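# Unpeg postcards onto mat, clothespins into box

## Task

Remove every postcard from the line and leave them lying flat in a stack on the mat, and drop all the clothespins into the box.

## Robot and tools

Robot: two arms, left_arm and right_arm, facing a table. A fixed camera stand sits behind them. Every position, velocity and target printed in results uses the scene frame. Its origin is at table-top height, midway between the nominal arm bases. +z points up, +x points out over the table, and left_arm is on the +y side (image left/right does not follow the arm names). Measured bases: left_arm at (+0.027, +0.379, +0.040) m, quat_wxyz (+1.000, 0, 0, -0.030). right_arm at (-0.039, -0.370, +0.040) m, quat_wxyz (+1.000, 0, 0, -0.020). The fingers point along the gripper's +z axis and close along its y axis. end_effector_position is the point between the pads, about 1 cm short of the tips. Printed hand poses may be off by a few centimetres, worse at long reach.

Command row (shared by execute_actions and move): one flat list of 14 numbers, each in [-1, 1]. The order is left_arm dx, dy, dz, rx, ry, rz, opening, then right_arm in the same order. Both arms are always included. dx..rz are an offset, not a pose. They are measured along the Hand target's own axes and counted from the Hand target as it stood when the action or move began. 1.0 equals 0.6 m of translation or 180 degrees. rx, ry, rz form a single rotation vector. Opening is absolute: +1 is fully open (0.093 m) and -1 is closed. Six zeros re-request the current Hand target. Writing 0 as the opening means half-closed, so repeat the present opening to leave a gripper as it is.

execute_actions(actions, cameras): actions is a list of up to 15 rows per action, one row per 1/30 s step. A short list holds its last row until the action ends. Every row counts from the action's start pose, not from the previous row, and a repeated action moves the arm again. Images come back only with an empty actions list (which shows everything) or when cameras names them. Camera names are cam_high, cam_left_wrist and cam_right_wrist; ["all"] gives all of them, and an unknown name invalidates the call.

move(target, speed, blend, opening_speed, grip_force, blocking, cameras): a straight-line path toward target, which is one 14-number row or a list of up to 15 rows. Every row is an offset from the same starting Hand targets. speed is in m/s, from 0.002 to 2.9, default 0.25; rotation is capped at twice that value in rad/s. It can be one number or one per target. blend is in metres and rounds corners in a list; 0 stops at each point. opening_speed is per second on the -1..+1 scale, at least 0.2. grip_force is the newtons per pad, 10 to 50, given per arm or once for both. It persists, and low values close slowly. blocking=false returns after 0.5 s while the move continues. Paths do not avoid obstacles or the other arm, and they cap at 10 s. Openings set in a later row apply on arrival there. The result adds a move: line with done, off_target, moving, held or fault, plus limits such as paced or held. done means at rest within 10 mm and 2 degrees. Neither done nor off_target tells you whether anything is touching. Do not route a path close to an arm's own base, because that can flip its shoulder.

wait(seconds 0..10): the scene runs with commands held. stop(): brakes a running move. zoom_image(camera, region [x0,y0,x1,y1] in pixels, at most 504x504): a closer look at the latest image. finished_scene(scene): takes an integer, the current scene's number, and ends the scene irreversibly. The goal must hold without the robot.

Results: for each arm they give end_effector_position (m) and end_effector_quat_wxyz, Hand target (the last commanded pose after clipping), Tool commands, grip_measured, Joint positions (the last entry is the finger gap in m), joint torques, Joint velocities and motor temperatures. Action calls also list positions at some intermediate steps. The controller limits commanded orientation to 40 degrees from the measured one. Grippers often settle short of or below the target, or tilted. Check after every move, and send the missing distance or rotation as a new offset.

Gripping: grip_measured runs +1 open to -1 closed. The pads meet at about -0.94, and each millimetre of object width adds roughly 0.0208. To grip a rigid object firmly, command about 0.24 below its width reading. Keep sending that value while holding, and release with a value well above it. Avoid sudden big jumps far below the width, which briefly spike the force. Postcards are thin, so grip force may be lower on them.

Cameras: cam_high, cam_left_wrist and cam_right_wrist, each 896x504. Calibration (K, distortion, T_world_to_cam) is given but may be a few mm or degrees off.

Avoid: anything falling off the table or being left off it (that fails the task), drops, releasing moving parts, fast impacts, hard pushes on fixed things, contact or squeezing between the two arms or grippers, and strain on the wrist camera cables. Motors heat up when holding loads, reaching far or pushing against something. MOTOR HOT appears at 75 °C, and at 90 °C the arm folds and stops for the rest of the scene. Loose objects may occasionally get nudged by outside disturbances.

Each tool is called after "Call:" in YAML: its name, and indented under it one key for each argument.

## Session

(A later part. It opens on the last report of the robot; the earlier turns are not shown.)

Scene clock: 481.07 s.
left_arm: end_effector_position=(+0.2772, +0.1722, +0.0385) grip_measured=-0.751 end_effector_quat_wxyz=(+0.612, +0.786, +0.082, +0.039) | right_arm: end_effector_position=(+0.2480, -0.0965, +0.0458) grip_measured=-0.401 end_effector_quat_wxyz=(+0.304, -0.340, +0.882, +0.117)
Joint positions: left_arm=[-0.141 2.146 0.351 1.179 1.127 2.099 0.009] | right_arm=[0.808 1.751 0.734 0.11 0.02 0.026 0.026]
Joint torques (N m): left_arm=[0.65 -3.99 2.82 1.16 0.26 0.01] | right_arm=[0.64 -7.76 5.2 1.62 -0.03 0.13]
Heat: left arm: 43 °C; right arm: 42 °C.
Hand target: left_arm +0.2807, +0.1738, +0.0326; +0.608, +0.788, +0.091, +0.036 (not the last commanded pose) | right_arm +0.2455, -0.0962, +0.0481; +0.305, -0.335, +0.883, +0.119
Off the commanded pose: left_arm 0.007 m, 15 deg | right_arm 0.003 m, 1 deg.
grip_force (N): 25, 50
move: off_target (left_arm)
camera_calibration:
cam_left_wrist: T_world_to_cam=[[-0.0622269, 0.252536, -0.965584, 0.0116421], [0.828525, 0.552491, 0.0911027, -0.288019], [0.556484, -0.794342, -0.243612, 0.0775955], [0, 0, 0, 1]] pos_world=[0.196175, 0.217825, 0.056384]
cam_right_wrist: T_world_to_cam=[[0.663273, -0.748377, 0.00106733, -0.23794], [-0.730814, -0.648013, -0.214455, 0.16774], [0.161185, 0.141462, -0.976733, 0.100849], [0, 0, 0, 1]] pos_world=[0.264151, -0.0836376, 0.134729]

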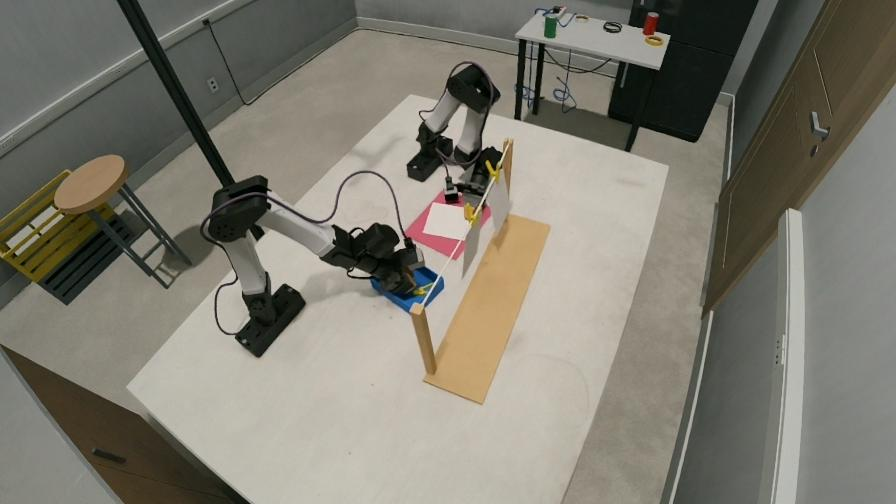

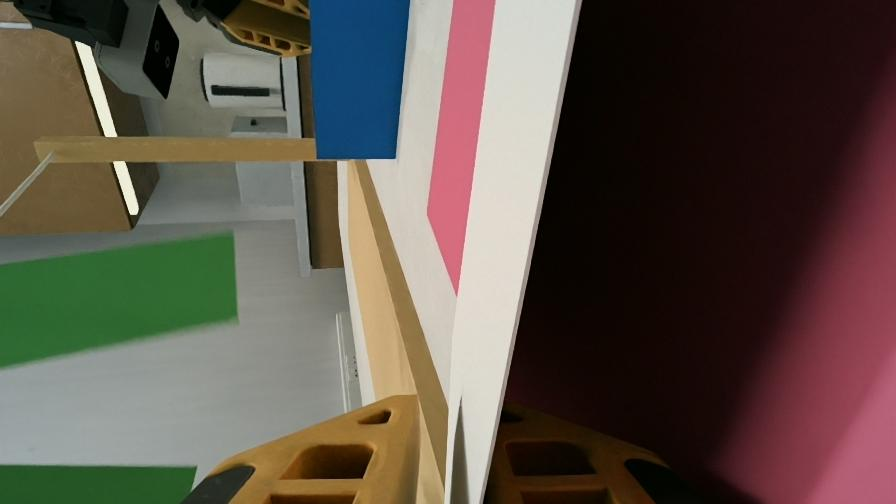

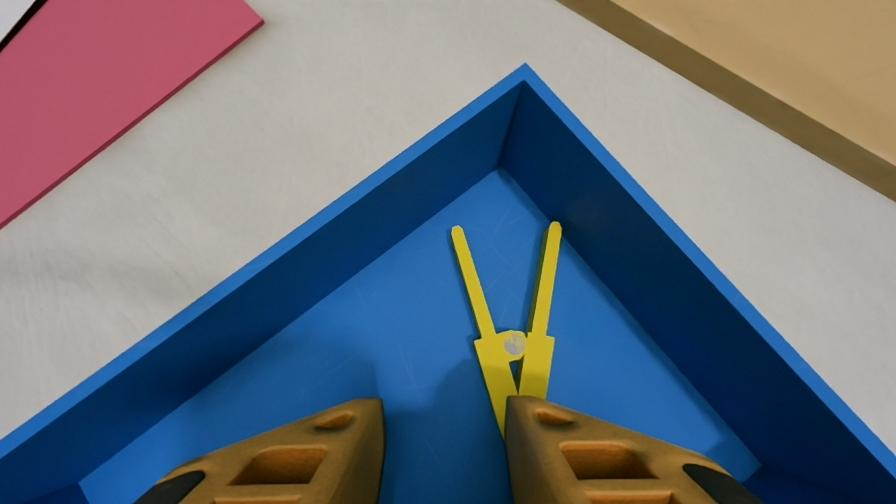

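Call:
move:
  target:
    - [0.0033,-0.0283,-0.132,0,0,0,-0.75,-0.106,-0.024,-0.171,0,0,0,-0.4]
    - [0.007,0.289,-0.213,0.038,0.007,-0.183,-0.75,-0.15,-0.12,-0.13,-0.085,-0.14,-0.043,-0.4]
    - [-0.002,0.623,-0.171,0.076,0.0147,-0.367,-0.75,-0.196,-0.21,-0.084,-0.171,-0.2785,-0.085,-0.4]
    - [0.109,0.644,0.012,0.0951,0.0184,-0.4585,0.4,-0.196,-0.21,-0.084,-0.171,-0.2785,-0.085,0.3]
  blend: [0.01,0.03,0.03,0]
  speed: [0.07,0.3,0.3,0.3]
  grip_force: [50,50]
  cameras: ["all"]

Scene clock: 507.90 s.
left_arm: end_effector_position=(+0.3821, +0.0868, +0.3965) grip_measured=+0.398 end_effector_quat_wxyz=(+0.357, +0.600, +0.612, -0.371) | right_arm: end_effector_position=(+0.3699, -0.1505, +0.1530) grip_measured=+0.299 end_effector_quat_wxyz=(+0.553, -0.426, +0.572, +0.430)
Joint positions: left_arm=[-0.321 2.032 2.413 -1.351 0.965 0.849 0.064] | right_arm=[0.195 2.148 0.881 1.222 -1.145 -0.02 0.06]
Joint torques (N m): left_arm=[-0.13 -7.43 8.66 1.07 0.36 0.11] | right_arm=[-0.36 -7.84 7.27 1.91 -0.24 0.12]
Motor temperatures (°C): left_arm=[23 37 33 41 24 25 23] | right_arm=[23 42 37 33 24 25 25]
Heat: left arm: 41 °C; right arm: 42 °C.
Hand target: left_arm +0.3847, +0.0852, +0.4001; +0.365, +0.606, +0.606, -0.364 | right_arm +0.3753, -0.1502, +0.1598; +0.561, -0.430, +0.561, +0.430
Off the commanded pose: left_arm 0.005 m, 1 deg | right_arm 0.009 m, 2 deg.
move: done
camera_calibration:
cam_left_wrist: T_world_to_cam=[[-0.999804, 0.0160305, 0.0115875, 0.376743], [0.00568968, 0.794137, -0.607712, 0.210239], [-0.018944, -0.607527, -0.794073, 0.460583], [0, 0, 0, 1]] pos_world=[0.384199, 0.106819, 0.489136]
cam_right_wrist: T_world_to_cam=[[0.960929, -0.275381, -0.0279273, -0.393796], [-0.14775, -0.424999, -0.893054, 0.166553], [0.234061, 0.862288, -0.449082, 0.194352], [0, 0, 0, 1]] pos_world=[0.357528, -0.205247, 0.225023]

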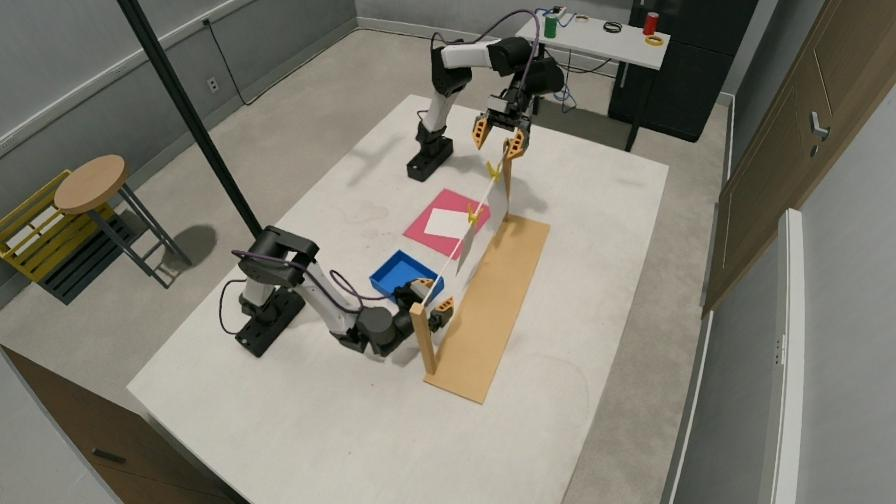

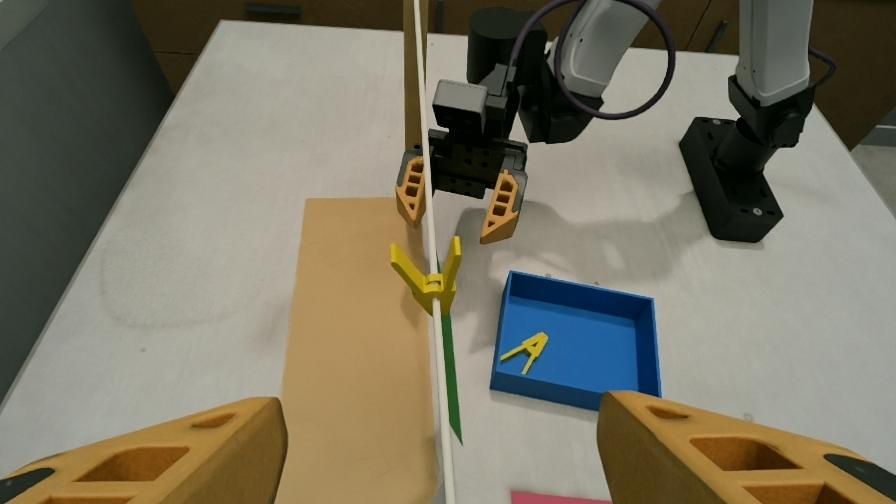

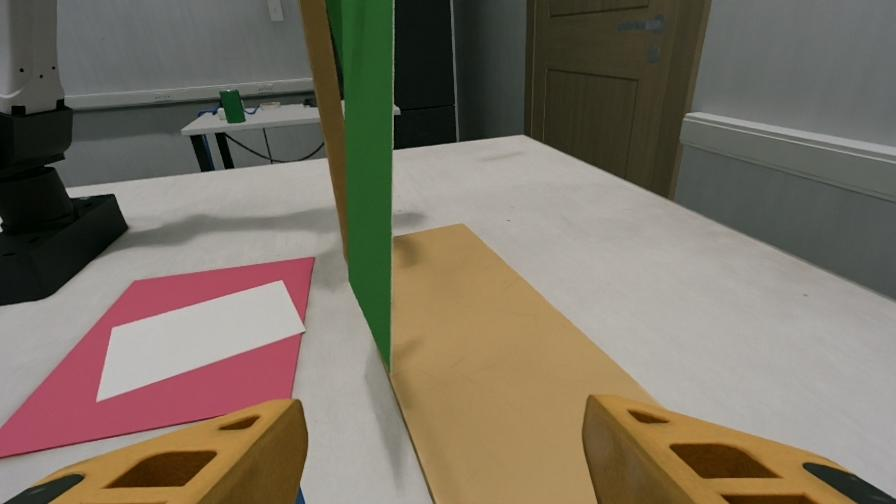

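Call:
zoom_image:
  camera: "cam_right_wrist"
  region: [280, 0, 460, 400]

Call:
zoom_image:
  camera: "cam_left_wrist"
  region: [360, 160, 520, 504]

Call:
zoom_image:
  camera: "cam_high"
  region: [400, 130, 540, 320]

Scaled by 1.260 from the camera's 896x504 image, which has a finer 1280x720 frame.

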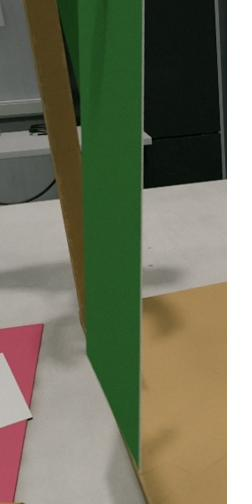

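Scaled by 1.465 from the camera's 896x504 image, which has a finer 1280x720 frame.

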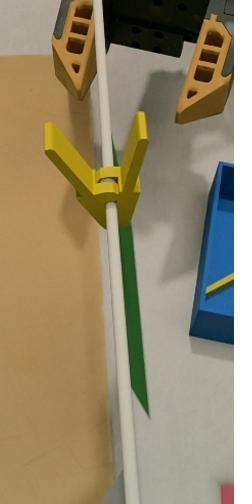

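Scaled by 2.653 from the camera's 896x504 image, which has a finer 1280x720 frame.

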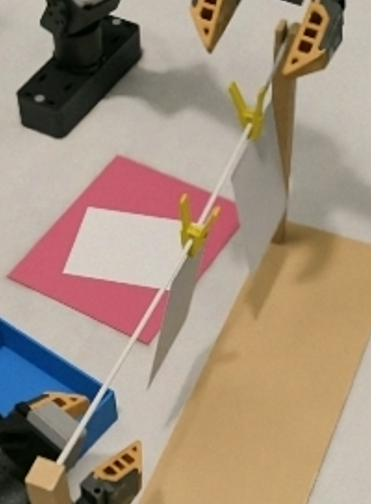

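Call:
move:
  target: [0,0,0,0,0,0,0.4,0,0.018,0.047,-0.094,0,0,0.3]
  speed: 0.15
  cameras: ["cam_right_wrist"]

Scene clock: 553.93 s.
left_arm: end_effector_position=(+0.3821, +0.0868, +0.3965) grip_measured=+0.398 end_effector_quat_wxyz=(+0.357, +0.600, +0.612, -0.371) | right_arm: end_effector_position=(+0.3701, -0.1247, +0.1578) grip_measured=+0.299 end_effector_quat_wxyz=(+0.499, -0.505, +0.495, +0.500)
Joint positions: left_arm=[-0.321 2.032 2.413 -1.351 0.965 0.849 0.064] | right_arm=[0.224 2.264 1.118 1.138 -1.398 -0.016 0.06]
Joint torques (N m): left_arm=[-0.21 -7.47 8.61 1.04 0.37 0.14] | right_arm=[0.7 -8.94 7.82 1.37 -0.24 0.1]
Heat: left arm: 39 °C; right arm: 44 °C.
Hand target: left_arm +0.3847, +0.0852, +0.4001; +0.365, +0.606, +0.606, -0.364 | right_arm +0.3723, -0.1202, +0.1598; +0.492, -0.508, +0.492, +0.508
Off the commanded pose: left_arm 0.005 m, 1 deg | right_arm 0.005 m, 1 deg.
move: done
camera_calibration:
cam_right_wrist: T_world_to_cam=[[0.999993, 0.00334522, 0.00167232, -0.371133], [0.00295736, -0.433567, -0.901116, 0.126374], [-0.00228937, 0.901115, -0.433574, 0.264064], [0, 0, 0, 1]] pos_world=[0.371361, -0.181919, 0.22899]
Images, in order (width x height): cam_right_wrist 896x504.

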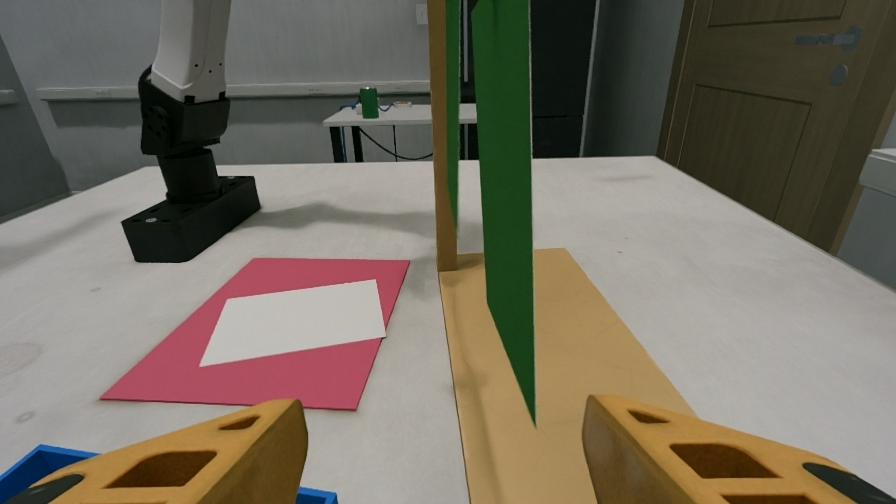

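Call:
move:
  target:
    - [0,0,0,0,0,0,0.4,0,-0.0433,0,-0.028,0,0,0.3]
    - [0,0,0,0,0,0,0.4,0,-0.0472,0.1185,-0.028,0,0,0.3]
  speed: 0.1
  blend: [0.005,0]
  cameras: ["all"]

Scene clock: 563.07 s.
left_arm: end_effector_position=(+0.3821, +0.0868, +0.3965) grip_measured=+0.398 end_effector_quat_wxyz=(+0.357, +0.600, +0.612, -0.371) | right_arm: end_effector_position=(+0.3923, -0.0505, +0.1568) grip_measured=+0.299 end_effector_quat_wxyz=(-0.461, +0.526, -0.474, -0.535)
Joint positions: left_arm=[-0.321 2.032 2.413 -1.351 0.965 0.849 0.064] | right_arm=[0.364 2.417 1.435 0.966 -1.372 0.006 0.06]
Joint torques (N m): left_arm=[-0.24 -7.61 8.7 1.03 0.36 0.12] | right_arm=[0.02 -10.33 8.43 1.51 -0.08 -0.12]
Heat: left arm: 39 °C; right arm: 45 °C.
Hand target: left_arm +0.3847, +0.0852, +0.4001; +0.365, +0.606, +0.606, -0.364 | right_arm +0.3982, -0.0481, +0.1598; -0.469, +0.530, -0.469, -0.529
Off the commanded pose: left_arm 0.005 m, 1 deg | right_arm 0.007 m, 1 deg.
move: done
camera_calibration:
cam_left_wrist: T_world_to_cam=[[-0.999804, 0.0160305, 0.0115875, 0.376743], [0.00568968, 0.794137, -0.607712, 0.210239], [-0.018944, -0.607527, -0.794073, 0.460583], [0, 0, 0, 1]] pos_world=[0.384199, 0.106819, 0.489136]
cam_right_wrist: T_world_to_cam=[[0.992693, 0.11694, -0.0297708, -0.380078], [0.024347, -0.435739, -0.899744, 0.148784], [-0.118188, 0.892444, -0.435402, 0.242118], [0, 0, 0, 1]] pos_world=[0.402294, -0.1068, 0.227971]

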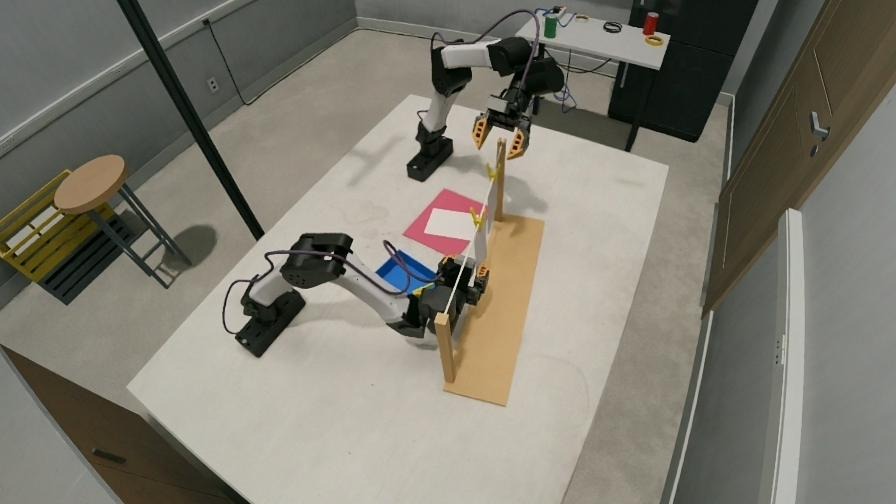

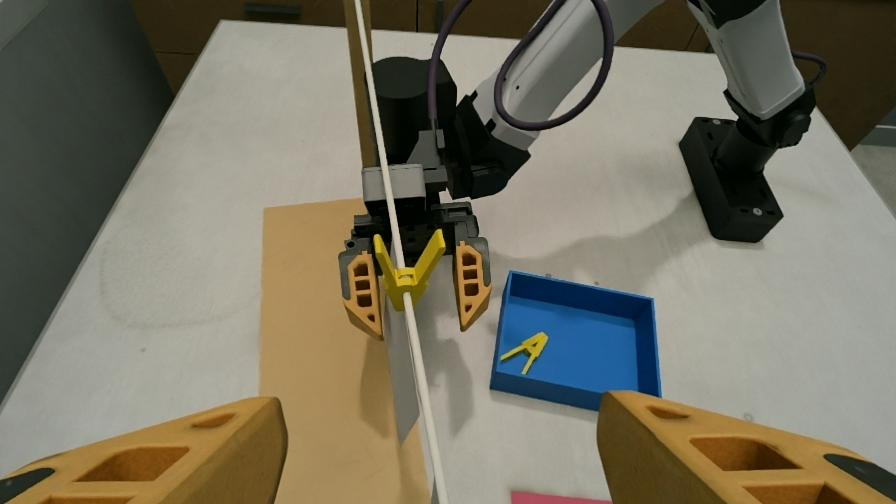

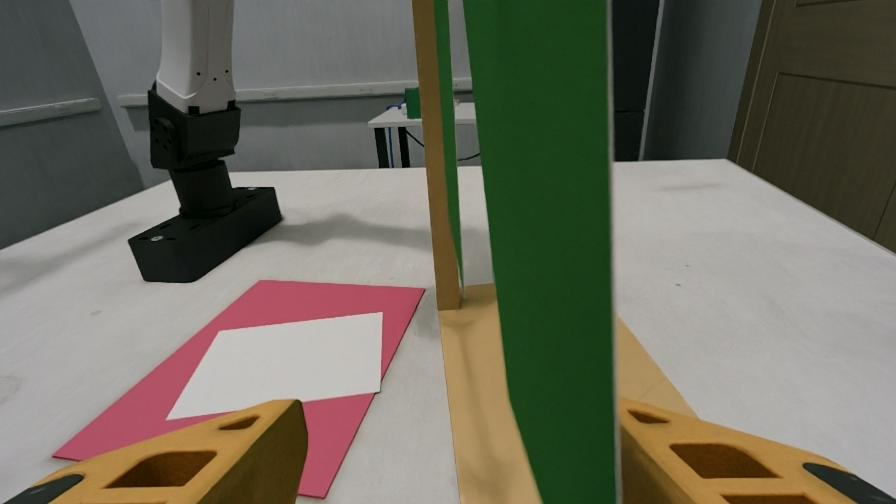

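Call:
move:
  target: [0,0,0,0,0,0,0.4,0,0,0,0,0,0,-1]
  grip_force: [50,25]
  cameras: ["all"]

Scene clock: 571.77 s.
left_arm: end_effector_position=(+0.3821, +0.0868, +0.3965) grip_measured=+0.398 end_effector_quat_wxyz=(+0.357, +0.600, +0.612, -0.371) | right_arm: end_effector_position=(+0.3925, -0.0505, +0.1566) grip_measured=-0.988 end_effector_quat_wxyz=(-0.461, +0.526, -0.475, -0.535)
Joint positions: left_arm=[-0.321 2.032 2.413 -1.351 0.965 0.849 0.064] | right_arm=[0.364 2.417 1.435 0.964 -1.371 0.006 0]
Joint torques (N m): left_arm=[-0.17 -7.58 8.58 1.08 0.37 0.17] | right_arm=[0.05 -10.33 8.46 1.51 -0.07 -0.12]
Motor temperatures (°C): left_arm=[23 39 35 38 24 25 22] | right_arm=[23 47 40 34 24 25 25]
Heat: left arm: 39 °C; right arm: 47 °C.
Hand target: left_arm +0.3847, +0.0852, +0.4001; +0.365, +0.606, +0.606, -0.364 | right_arm +0.3982, -0.0481, +0.1598; -0.469, +0.530, -0.469, -0.529
Off the commanded pose: left_arm 0.005 m, 1 deg | right_arm 0.007 m, 1 deg.
grip_force (N): 50, 25
move: done
camera_calibration:
cam_left_wrist: T_world_to_cam=[[-0.999804, 0.0160305, 0.0115875, 0.376743], [0.00568968, 0.794137, -0.607712, 0.210239], [-0.018944, -0.607527, -0.794073, 0.460583], [0, 0, 0, 1]] pos_world=[0.384199, 0.106819, 0.489136]
cam_right_wrist: T_world_to_cam=[[0.99273, 0.116236, -0.031249, -0.380038], [0.0227586, -0.436212, -0.899556, 0.149144], [-0.118192, 0.892305, -0.435686, 0.242105], [0, 0, 0, 1]] pos_world=[0.402496, -0.1068, 0.227769]

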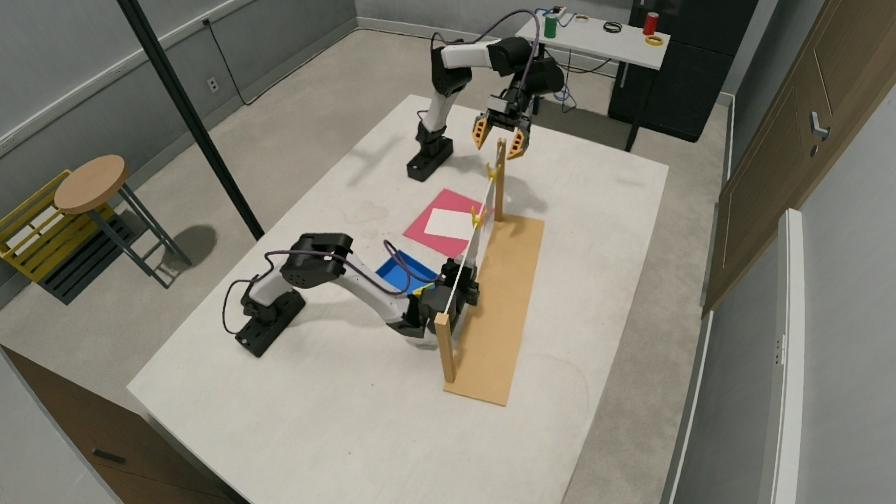

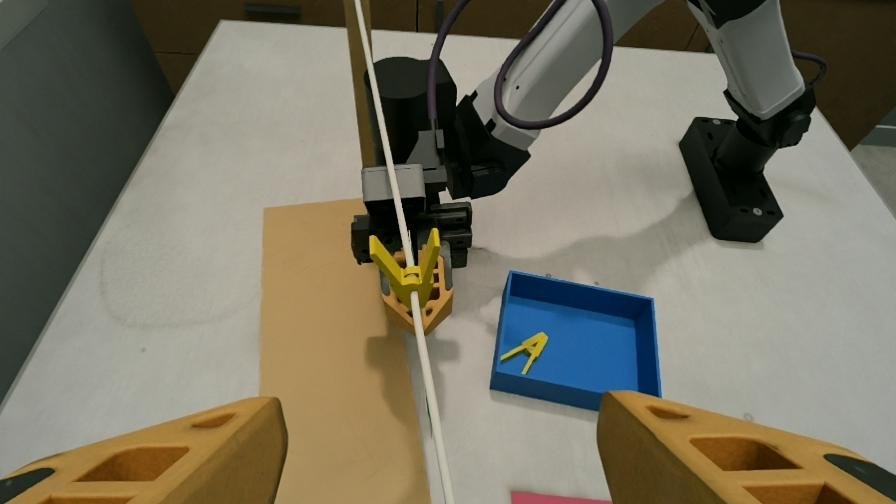

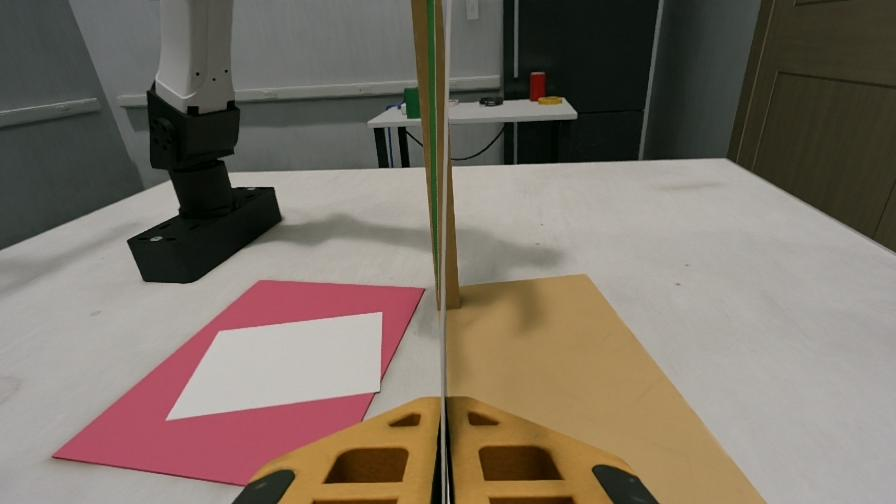

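Call:
move:
  target:
    - [0.0195,0.0288,0.1,-0.0343,0.025,-0.0182,0.4,0,0,0,0,0,0,-1]
    - [0.0195,0.0288,0.2192,-0.0343,0.025,-0.0182,0.4,0,0,0,0,0,0,-1]
  speed: [0.15,0.08]
  blend: [0.01,0]
  cameras: ["cam_high","cam_left_wrist"]

Scene clock: 588.10 s.
left_arm: end_effector_position=(+0.3969, -0.0211, +0.3302) grip_measured=+0.398 end_effector_quat_wxyz=(+0.355, +0.582, +0.658, -0.321) | right_arm: end_effector_position=(+0.3925, -0.0505, +0.1566) grip_measured=-0.988 end_effector_quat_wxyz=(-0.461, +0.526, -0.475, -0.535)
Joint positions: left_arm=[-0.571 2.086 2.208 -0.885 0.667 0.524 0.064] | right_arm=[0.364 2.417 1.435 0.964 -1.371 0.006 0]
Joint torques (N m): left_arm=[-0.35 -8.95 6.86 1.67 0.2 -0.03] | right_arm=[0.02 -10.35 8.49 1.51 -0.07 -0.12]
Heat: left arm: 39 °C; right arm: 49 °C.
Hand target: left_arm +0.4020, -0.0256, +0.3282; +0.362, +0.581, +0.656, -0.318 | right_arm +0.3982, -0.0481, +0.1598; -0.469, +0.530, -0.469, -0.529
Off the commanded pose: left_arm 0.007 m, 1 deg | right_arm 0.007 m, 1 deg.
grip_force (N): 50, 25
move: done
camera_calibration:
cam_left_wrist: T_world_to_cam=[[-0.995456, -0.095177, -0.00287314, 0.394808], [-0.0786866, 0.839226, -0.538059, 0.266958], [0.0536221, -0.535389, -0.842902, 0.331538], [0, 0, 0, 1]] pos_world=[0.396242, -0.00895944, 0.424227]
Images, in order (width x height): cam_high 896x504, cam_left_wrist 896x504.

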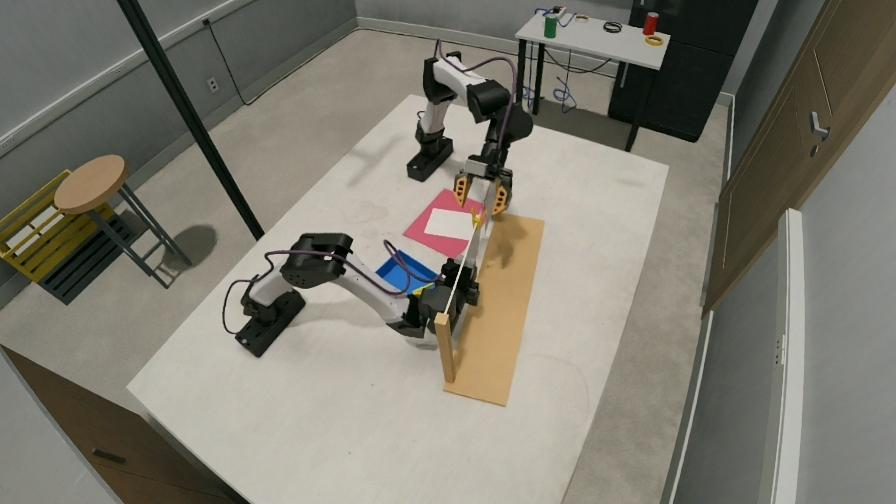

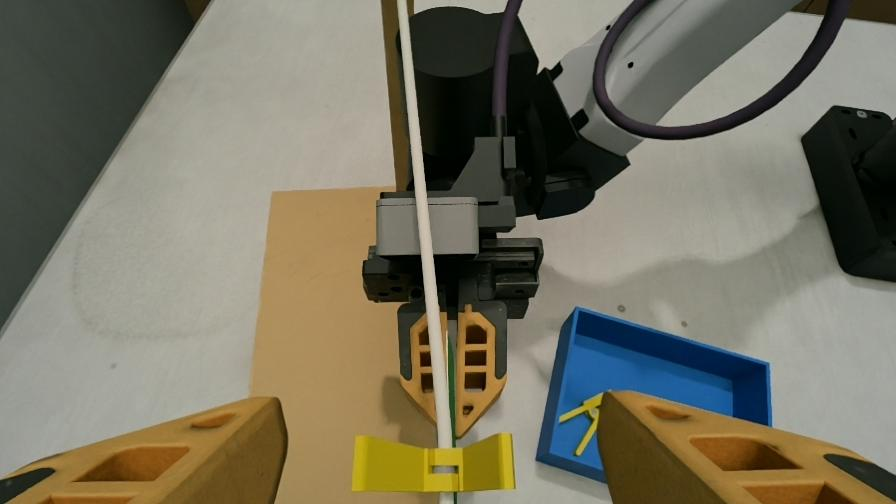

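Call:
move:
  target:
    - [0.0125,0,0.0063,0,0,0,0.4,0,0,0,0,0,0,-1]
    - [0.0125,0,0.0063,0,0,0,-0.95,0,0,0,0,0,0,-1]
  speed: 0.08
  opening_speed: 0.5
  cameras: ["cam_high","cam_left_wrist"]

Scene clock: 595.00 s.
left_arm: end_effector_position=(+0.3995, -0.0229, +0.3152) grip_measured=-0.761 end_effector_quat_wxyz=(+0.350, +0.582, +0.660, -0.321) | right_arm: end_effector_position=(+0.3925, -0.0505, +0.1566) grip_measured=-0.988 end_effector_quat_wxyz=(-0.461, +0.525, -0.475, -0.535)
Joint positions: left_arm=[-0.571 2.086 2.151 -0.84 0.667 0.524 0.009] | right_arm=[0.364 2.417 1.435 0.964 -1.371 0.006 0]
Joint torques (N m): left_arm=[-0.2 -10.4 6.48 1.64 0.18 0.02] | right_arm=[0.03 -10.33 8.44 1.52 -0.06 -0.13]
Heat: left arm: 40 °C; right arm: 49 °C.
Hand target: left_arm +0.4019, -0.0248, +0.3199; +0.362, +0.581, +0.656, -0.318 | right_arm +0.3982, -0.0481, +0.1598; -0.469, +0.530, -0.469, -0.529
Off the commanded pose: left_arm 0.006 m, 2 deg | right_arm 0.007 m, 1 deg.
grip_force (N): 50, 25
move: done
camera_calibration:
cam_left_wrist: T_world_to_cam=[[-0.995397, -0.095695, 0.00521205, 0.394598], [-0.0837979, 0.842678, -0.531856, 0.260709], [0.0465039, -0.529845, -0.846819, 0.321911], [0, 0, 0, 1]] pos_world=[0.399658, -0.0113698, 0.409203]
Images, in order (width x height): cam_high 896x504, cam_left_wrist 896x504.

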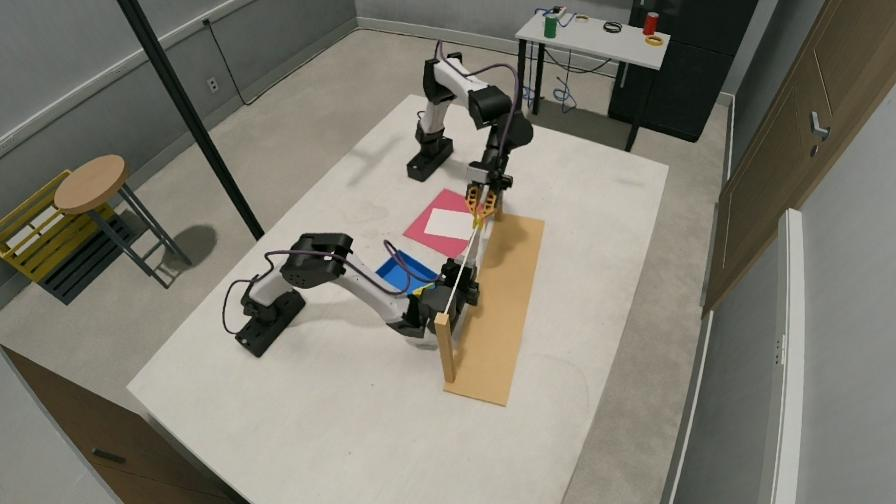

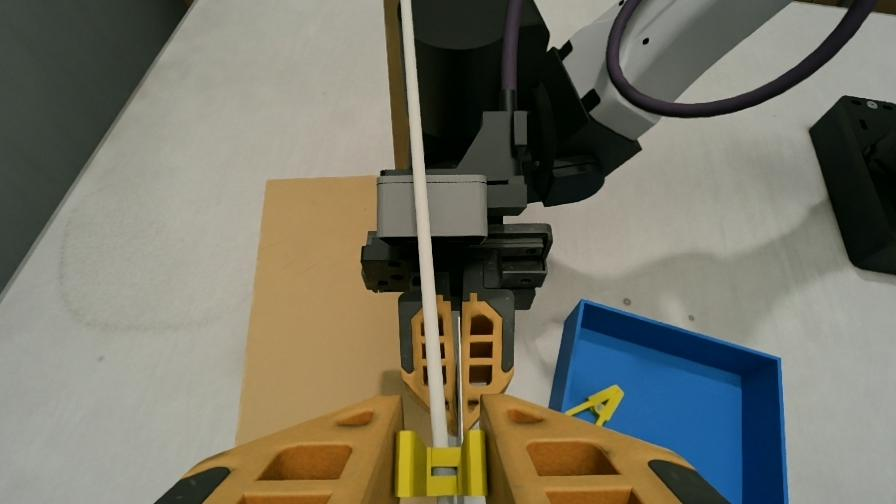

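Call:
move:
  target: [-0.0985,0,-0.0625,0,0,0,-0.95,0,0,0,0,0,0,-1]
  speed: 0.06
  cameras: ["cam_high","cam_left_wrist","cam_right_wrist"]

Scene clock: 604.03 s.
left_arm: end_effector_position=(+0.3996, -0.0225, +0.3858) grip_measured=-0.777 end_effector_quat_wxyz=(+0.371, +0.573, +0.656, -0.323) | right_arm: end_effector_position=(+0.3925, -0.0505, +0.1566) grip_measured=-0.988 end_effector_quat_wxyz=(-0.461, +0.525, -0.475, -0.535)
Joint positions: left_arm=[-0.571 2.316 2.836 -1.235 0.664 0.495 0.008] | right_arm=[0.364 2.417 1.435 0.964 -1.371 0.006 0]
Joint torques (N m): left_arm=[-0.21 -9.17 8.39 1.51 0.17 -0.03] | right_arm=[0.02 -10.33 8.44 1.53 -0.06 -0.13]
Heat: left arm: 42 °C; right arm: 50 °C.
Hand target: left_arm +0.4016, -0.0249, +0.3898; +0.362, +0.581, +0.656, -0.318 | right_arm +0.3982, -0.0481, +0.1599; -0.469, +0.530, -0.469, -0.529
Off the commanded pose: left_arm 0.005 m, 1 deg | right_arm 0.007 m, 1 deg.
elbow stopped short (left arm): the move would have taken joint 3 (elbow) straighter than the controller allows.
grip_force (N): 50, 25
move: done
camera_calibration:
cam_left_wrist: T_world_to_cam=[[-0.993421, -0.113584, -0.0146231, 0.400778], [-0.0856379, 0.821563, -0.563649, 0.310454], [0.0760356, -0.558688, -0.825885, 0.361486], [0, 0, 0, 1]] pos_world=[0.397242, -0.00757782, 0.479393]
cam_right_wrist: T_world_to_cam=[[0.992726, 0.116149, -0.0316775, -0.380048], [0.0223543, -0.436379, -0.899485, 0.14927], [-0.118298, 0.892235, -0.435801, 0.242178], [0, 0, 0, 1]] pos_world=[0.402596, -0.1068, 0.227769]

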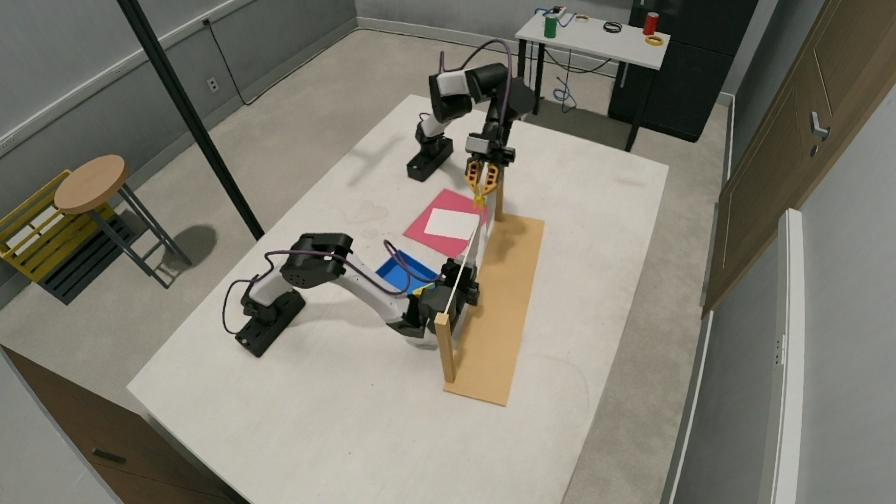

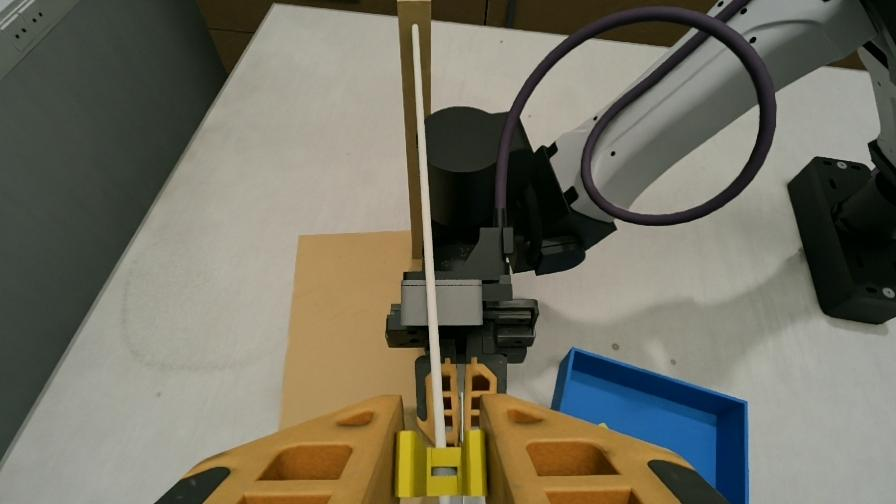

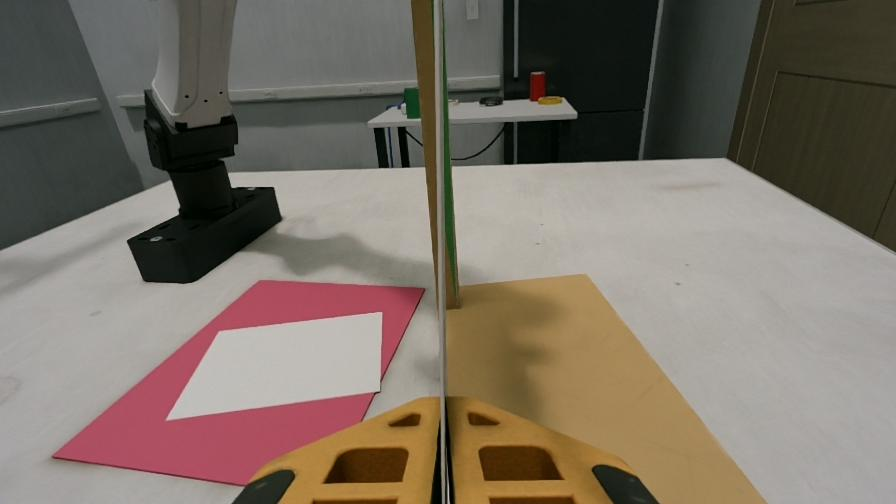

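Call:
move:
  target:
    - [0,0,0,0,0,0,-0.95,0,0.186,-0.011,0,0,0,-1]
    - [0,0,0,0,0,0,-0.95,-0.0167,0.22,0.1275,-0.039,0.0686,-0.2414,-1]
    - [0,0,0,0,0,0,-0.95,-0.0167,0.2038,0.2987,-0.0778,0.1372,-0.4828,-1]
    - [0,0,0,0,0,0,-0.95,0.1833,0.2038,0.2987,-0.0778,0.1372,-0.4828,-1]
  speed: [0.1,0.25,0.25,0.12]
  blend: [0.02,0.04,0.01,0]
  cameras: ["all"]

Call:
zoom_image:
  camera: "cam_high"
  region: [370, 150, 530, 330]

Scene clock: 636.33 s.
left_arm: end_effector_position=(+0.3995, -0.0224, +0.3857) grip_measured=-0.777 end_effector_quat_wxyz=(+0.371, +0.573, +0.656, -0.323) | right_arm: end_effector_position=(+0.2562, +0.1135, +0.0499) grip_measured=-0.988 end_effector_quat_wxyz=(-0.535, +0.845, -0.006, -0.005)
Joint positions: left_arm=[-0.571 2.316 2.836 -1.236 0.664 0.495 0.008] | right_arm=[0.881 2.348 1.311 0.471 -0.648 -1.921 0]
Joint torques (N m): left_arm=[-0.32 -9.1 8.35 1.46 0.16 -0.02] | right_arm=[0.29 -10.5 5.56 2 -0.29 -0.05]
Motor temperatures (°C): left_arm=[23 44 39 39 24 25 24] | right_arm=[23 52 42 34 24 25 25]
Heat: left arm: 44 °C; right arm: 52 °C.
Hand target: left_arm +0.4016, -0.0249, +0.3897; +0.362, +0.581, +0.656, -0.318 | right_arm +0.2553, +0.1150, +0.0494; -0.538, +0.843, +0.000, +0.001
Off the commanded pose: left_arm 0.005 m, 1 deg | right_arm 0.002 m, 1 deg.
elbow stopped short (left arm): the move would have taken joint 3 (elbow) straighter than the controller allows.
grip_force (N): 50, 25
move: done
camera_calibration:
cam_left_wrist: T_world_to_cam=[[-0.993422, -0.113643, -0.0140398, 0.400498], [-0.0860527, 0.821823, -0.563207, 0.310353], [0.0755425, -0.558295, -0.826196, 0.361749], [0, 0, 0, 1]] pos_world=[0.397243, -0.00757856, 0.479292]
cam_right_wrist: T_world_to_cam=[[0.0234661, 0.420696, 0.906898, -0.100215], [0.902044, -0.400003, 0.162214, -0.154584], [0.431005, 0.814256, -0.388873, -0.100968], [0, 0, 0, 1]] pos_world=[0.185311, 0.0625399, 0.0766969]

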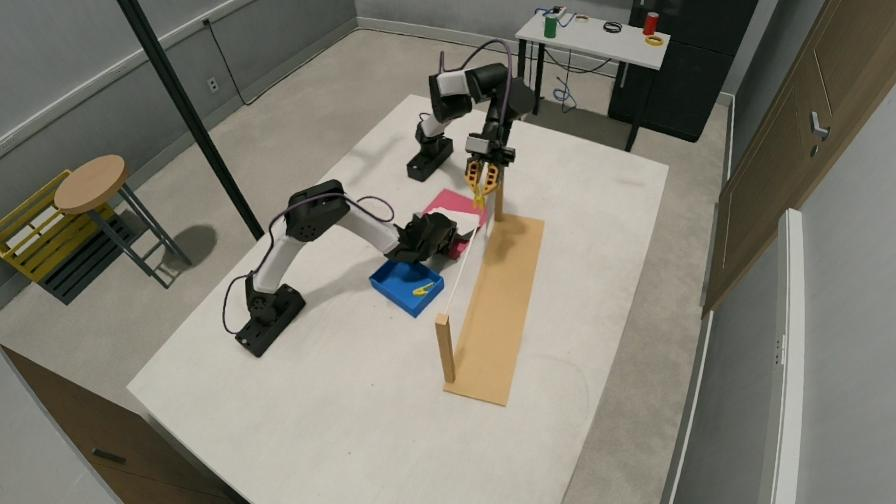

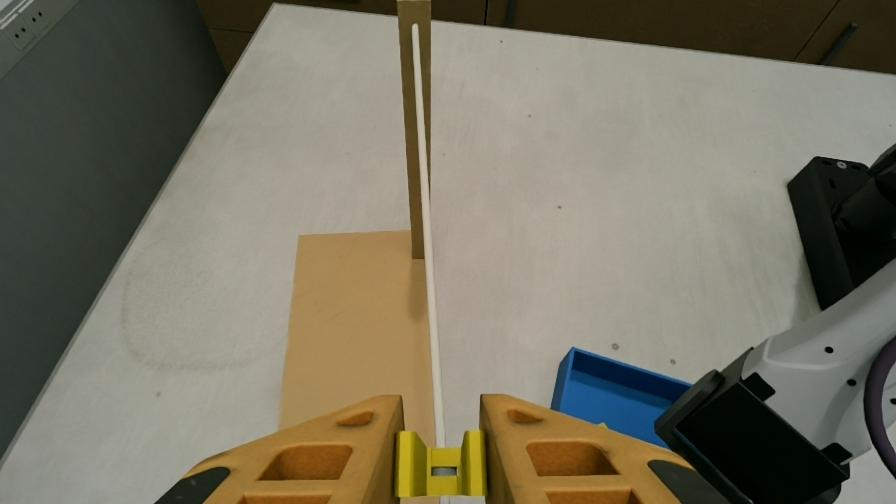

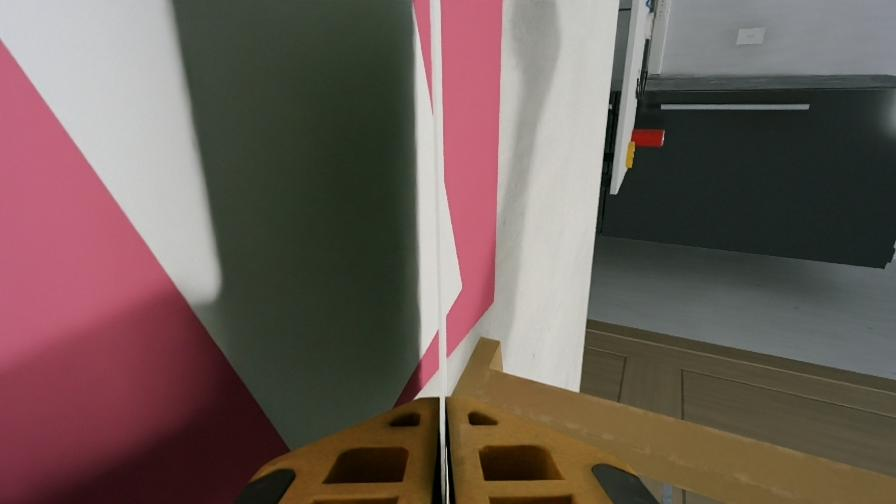

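Scaled by 2.800 from the camera's 896x504 image, which has a finer 1280x720 frame.

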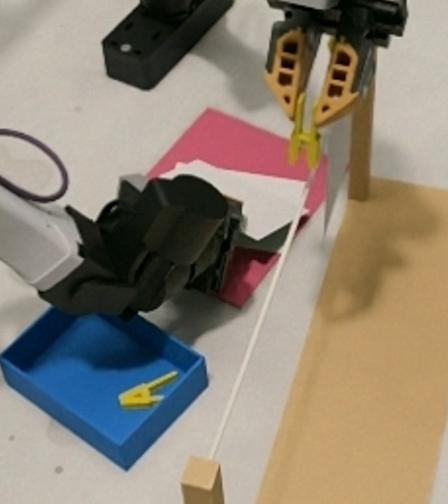

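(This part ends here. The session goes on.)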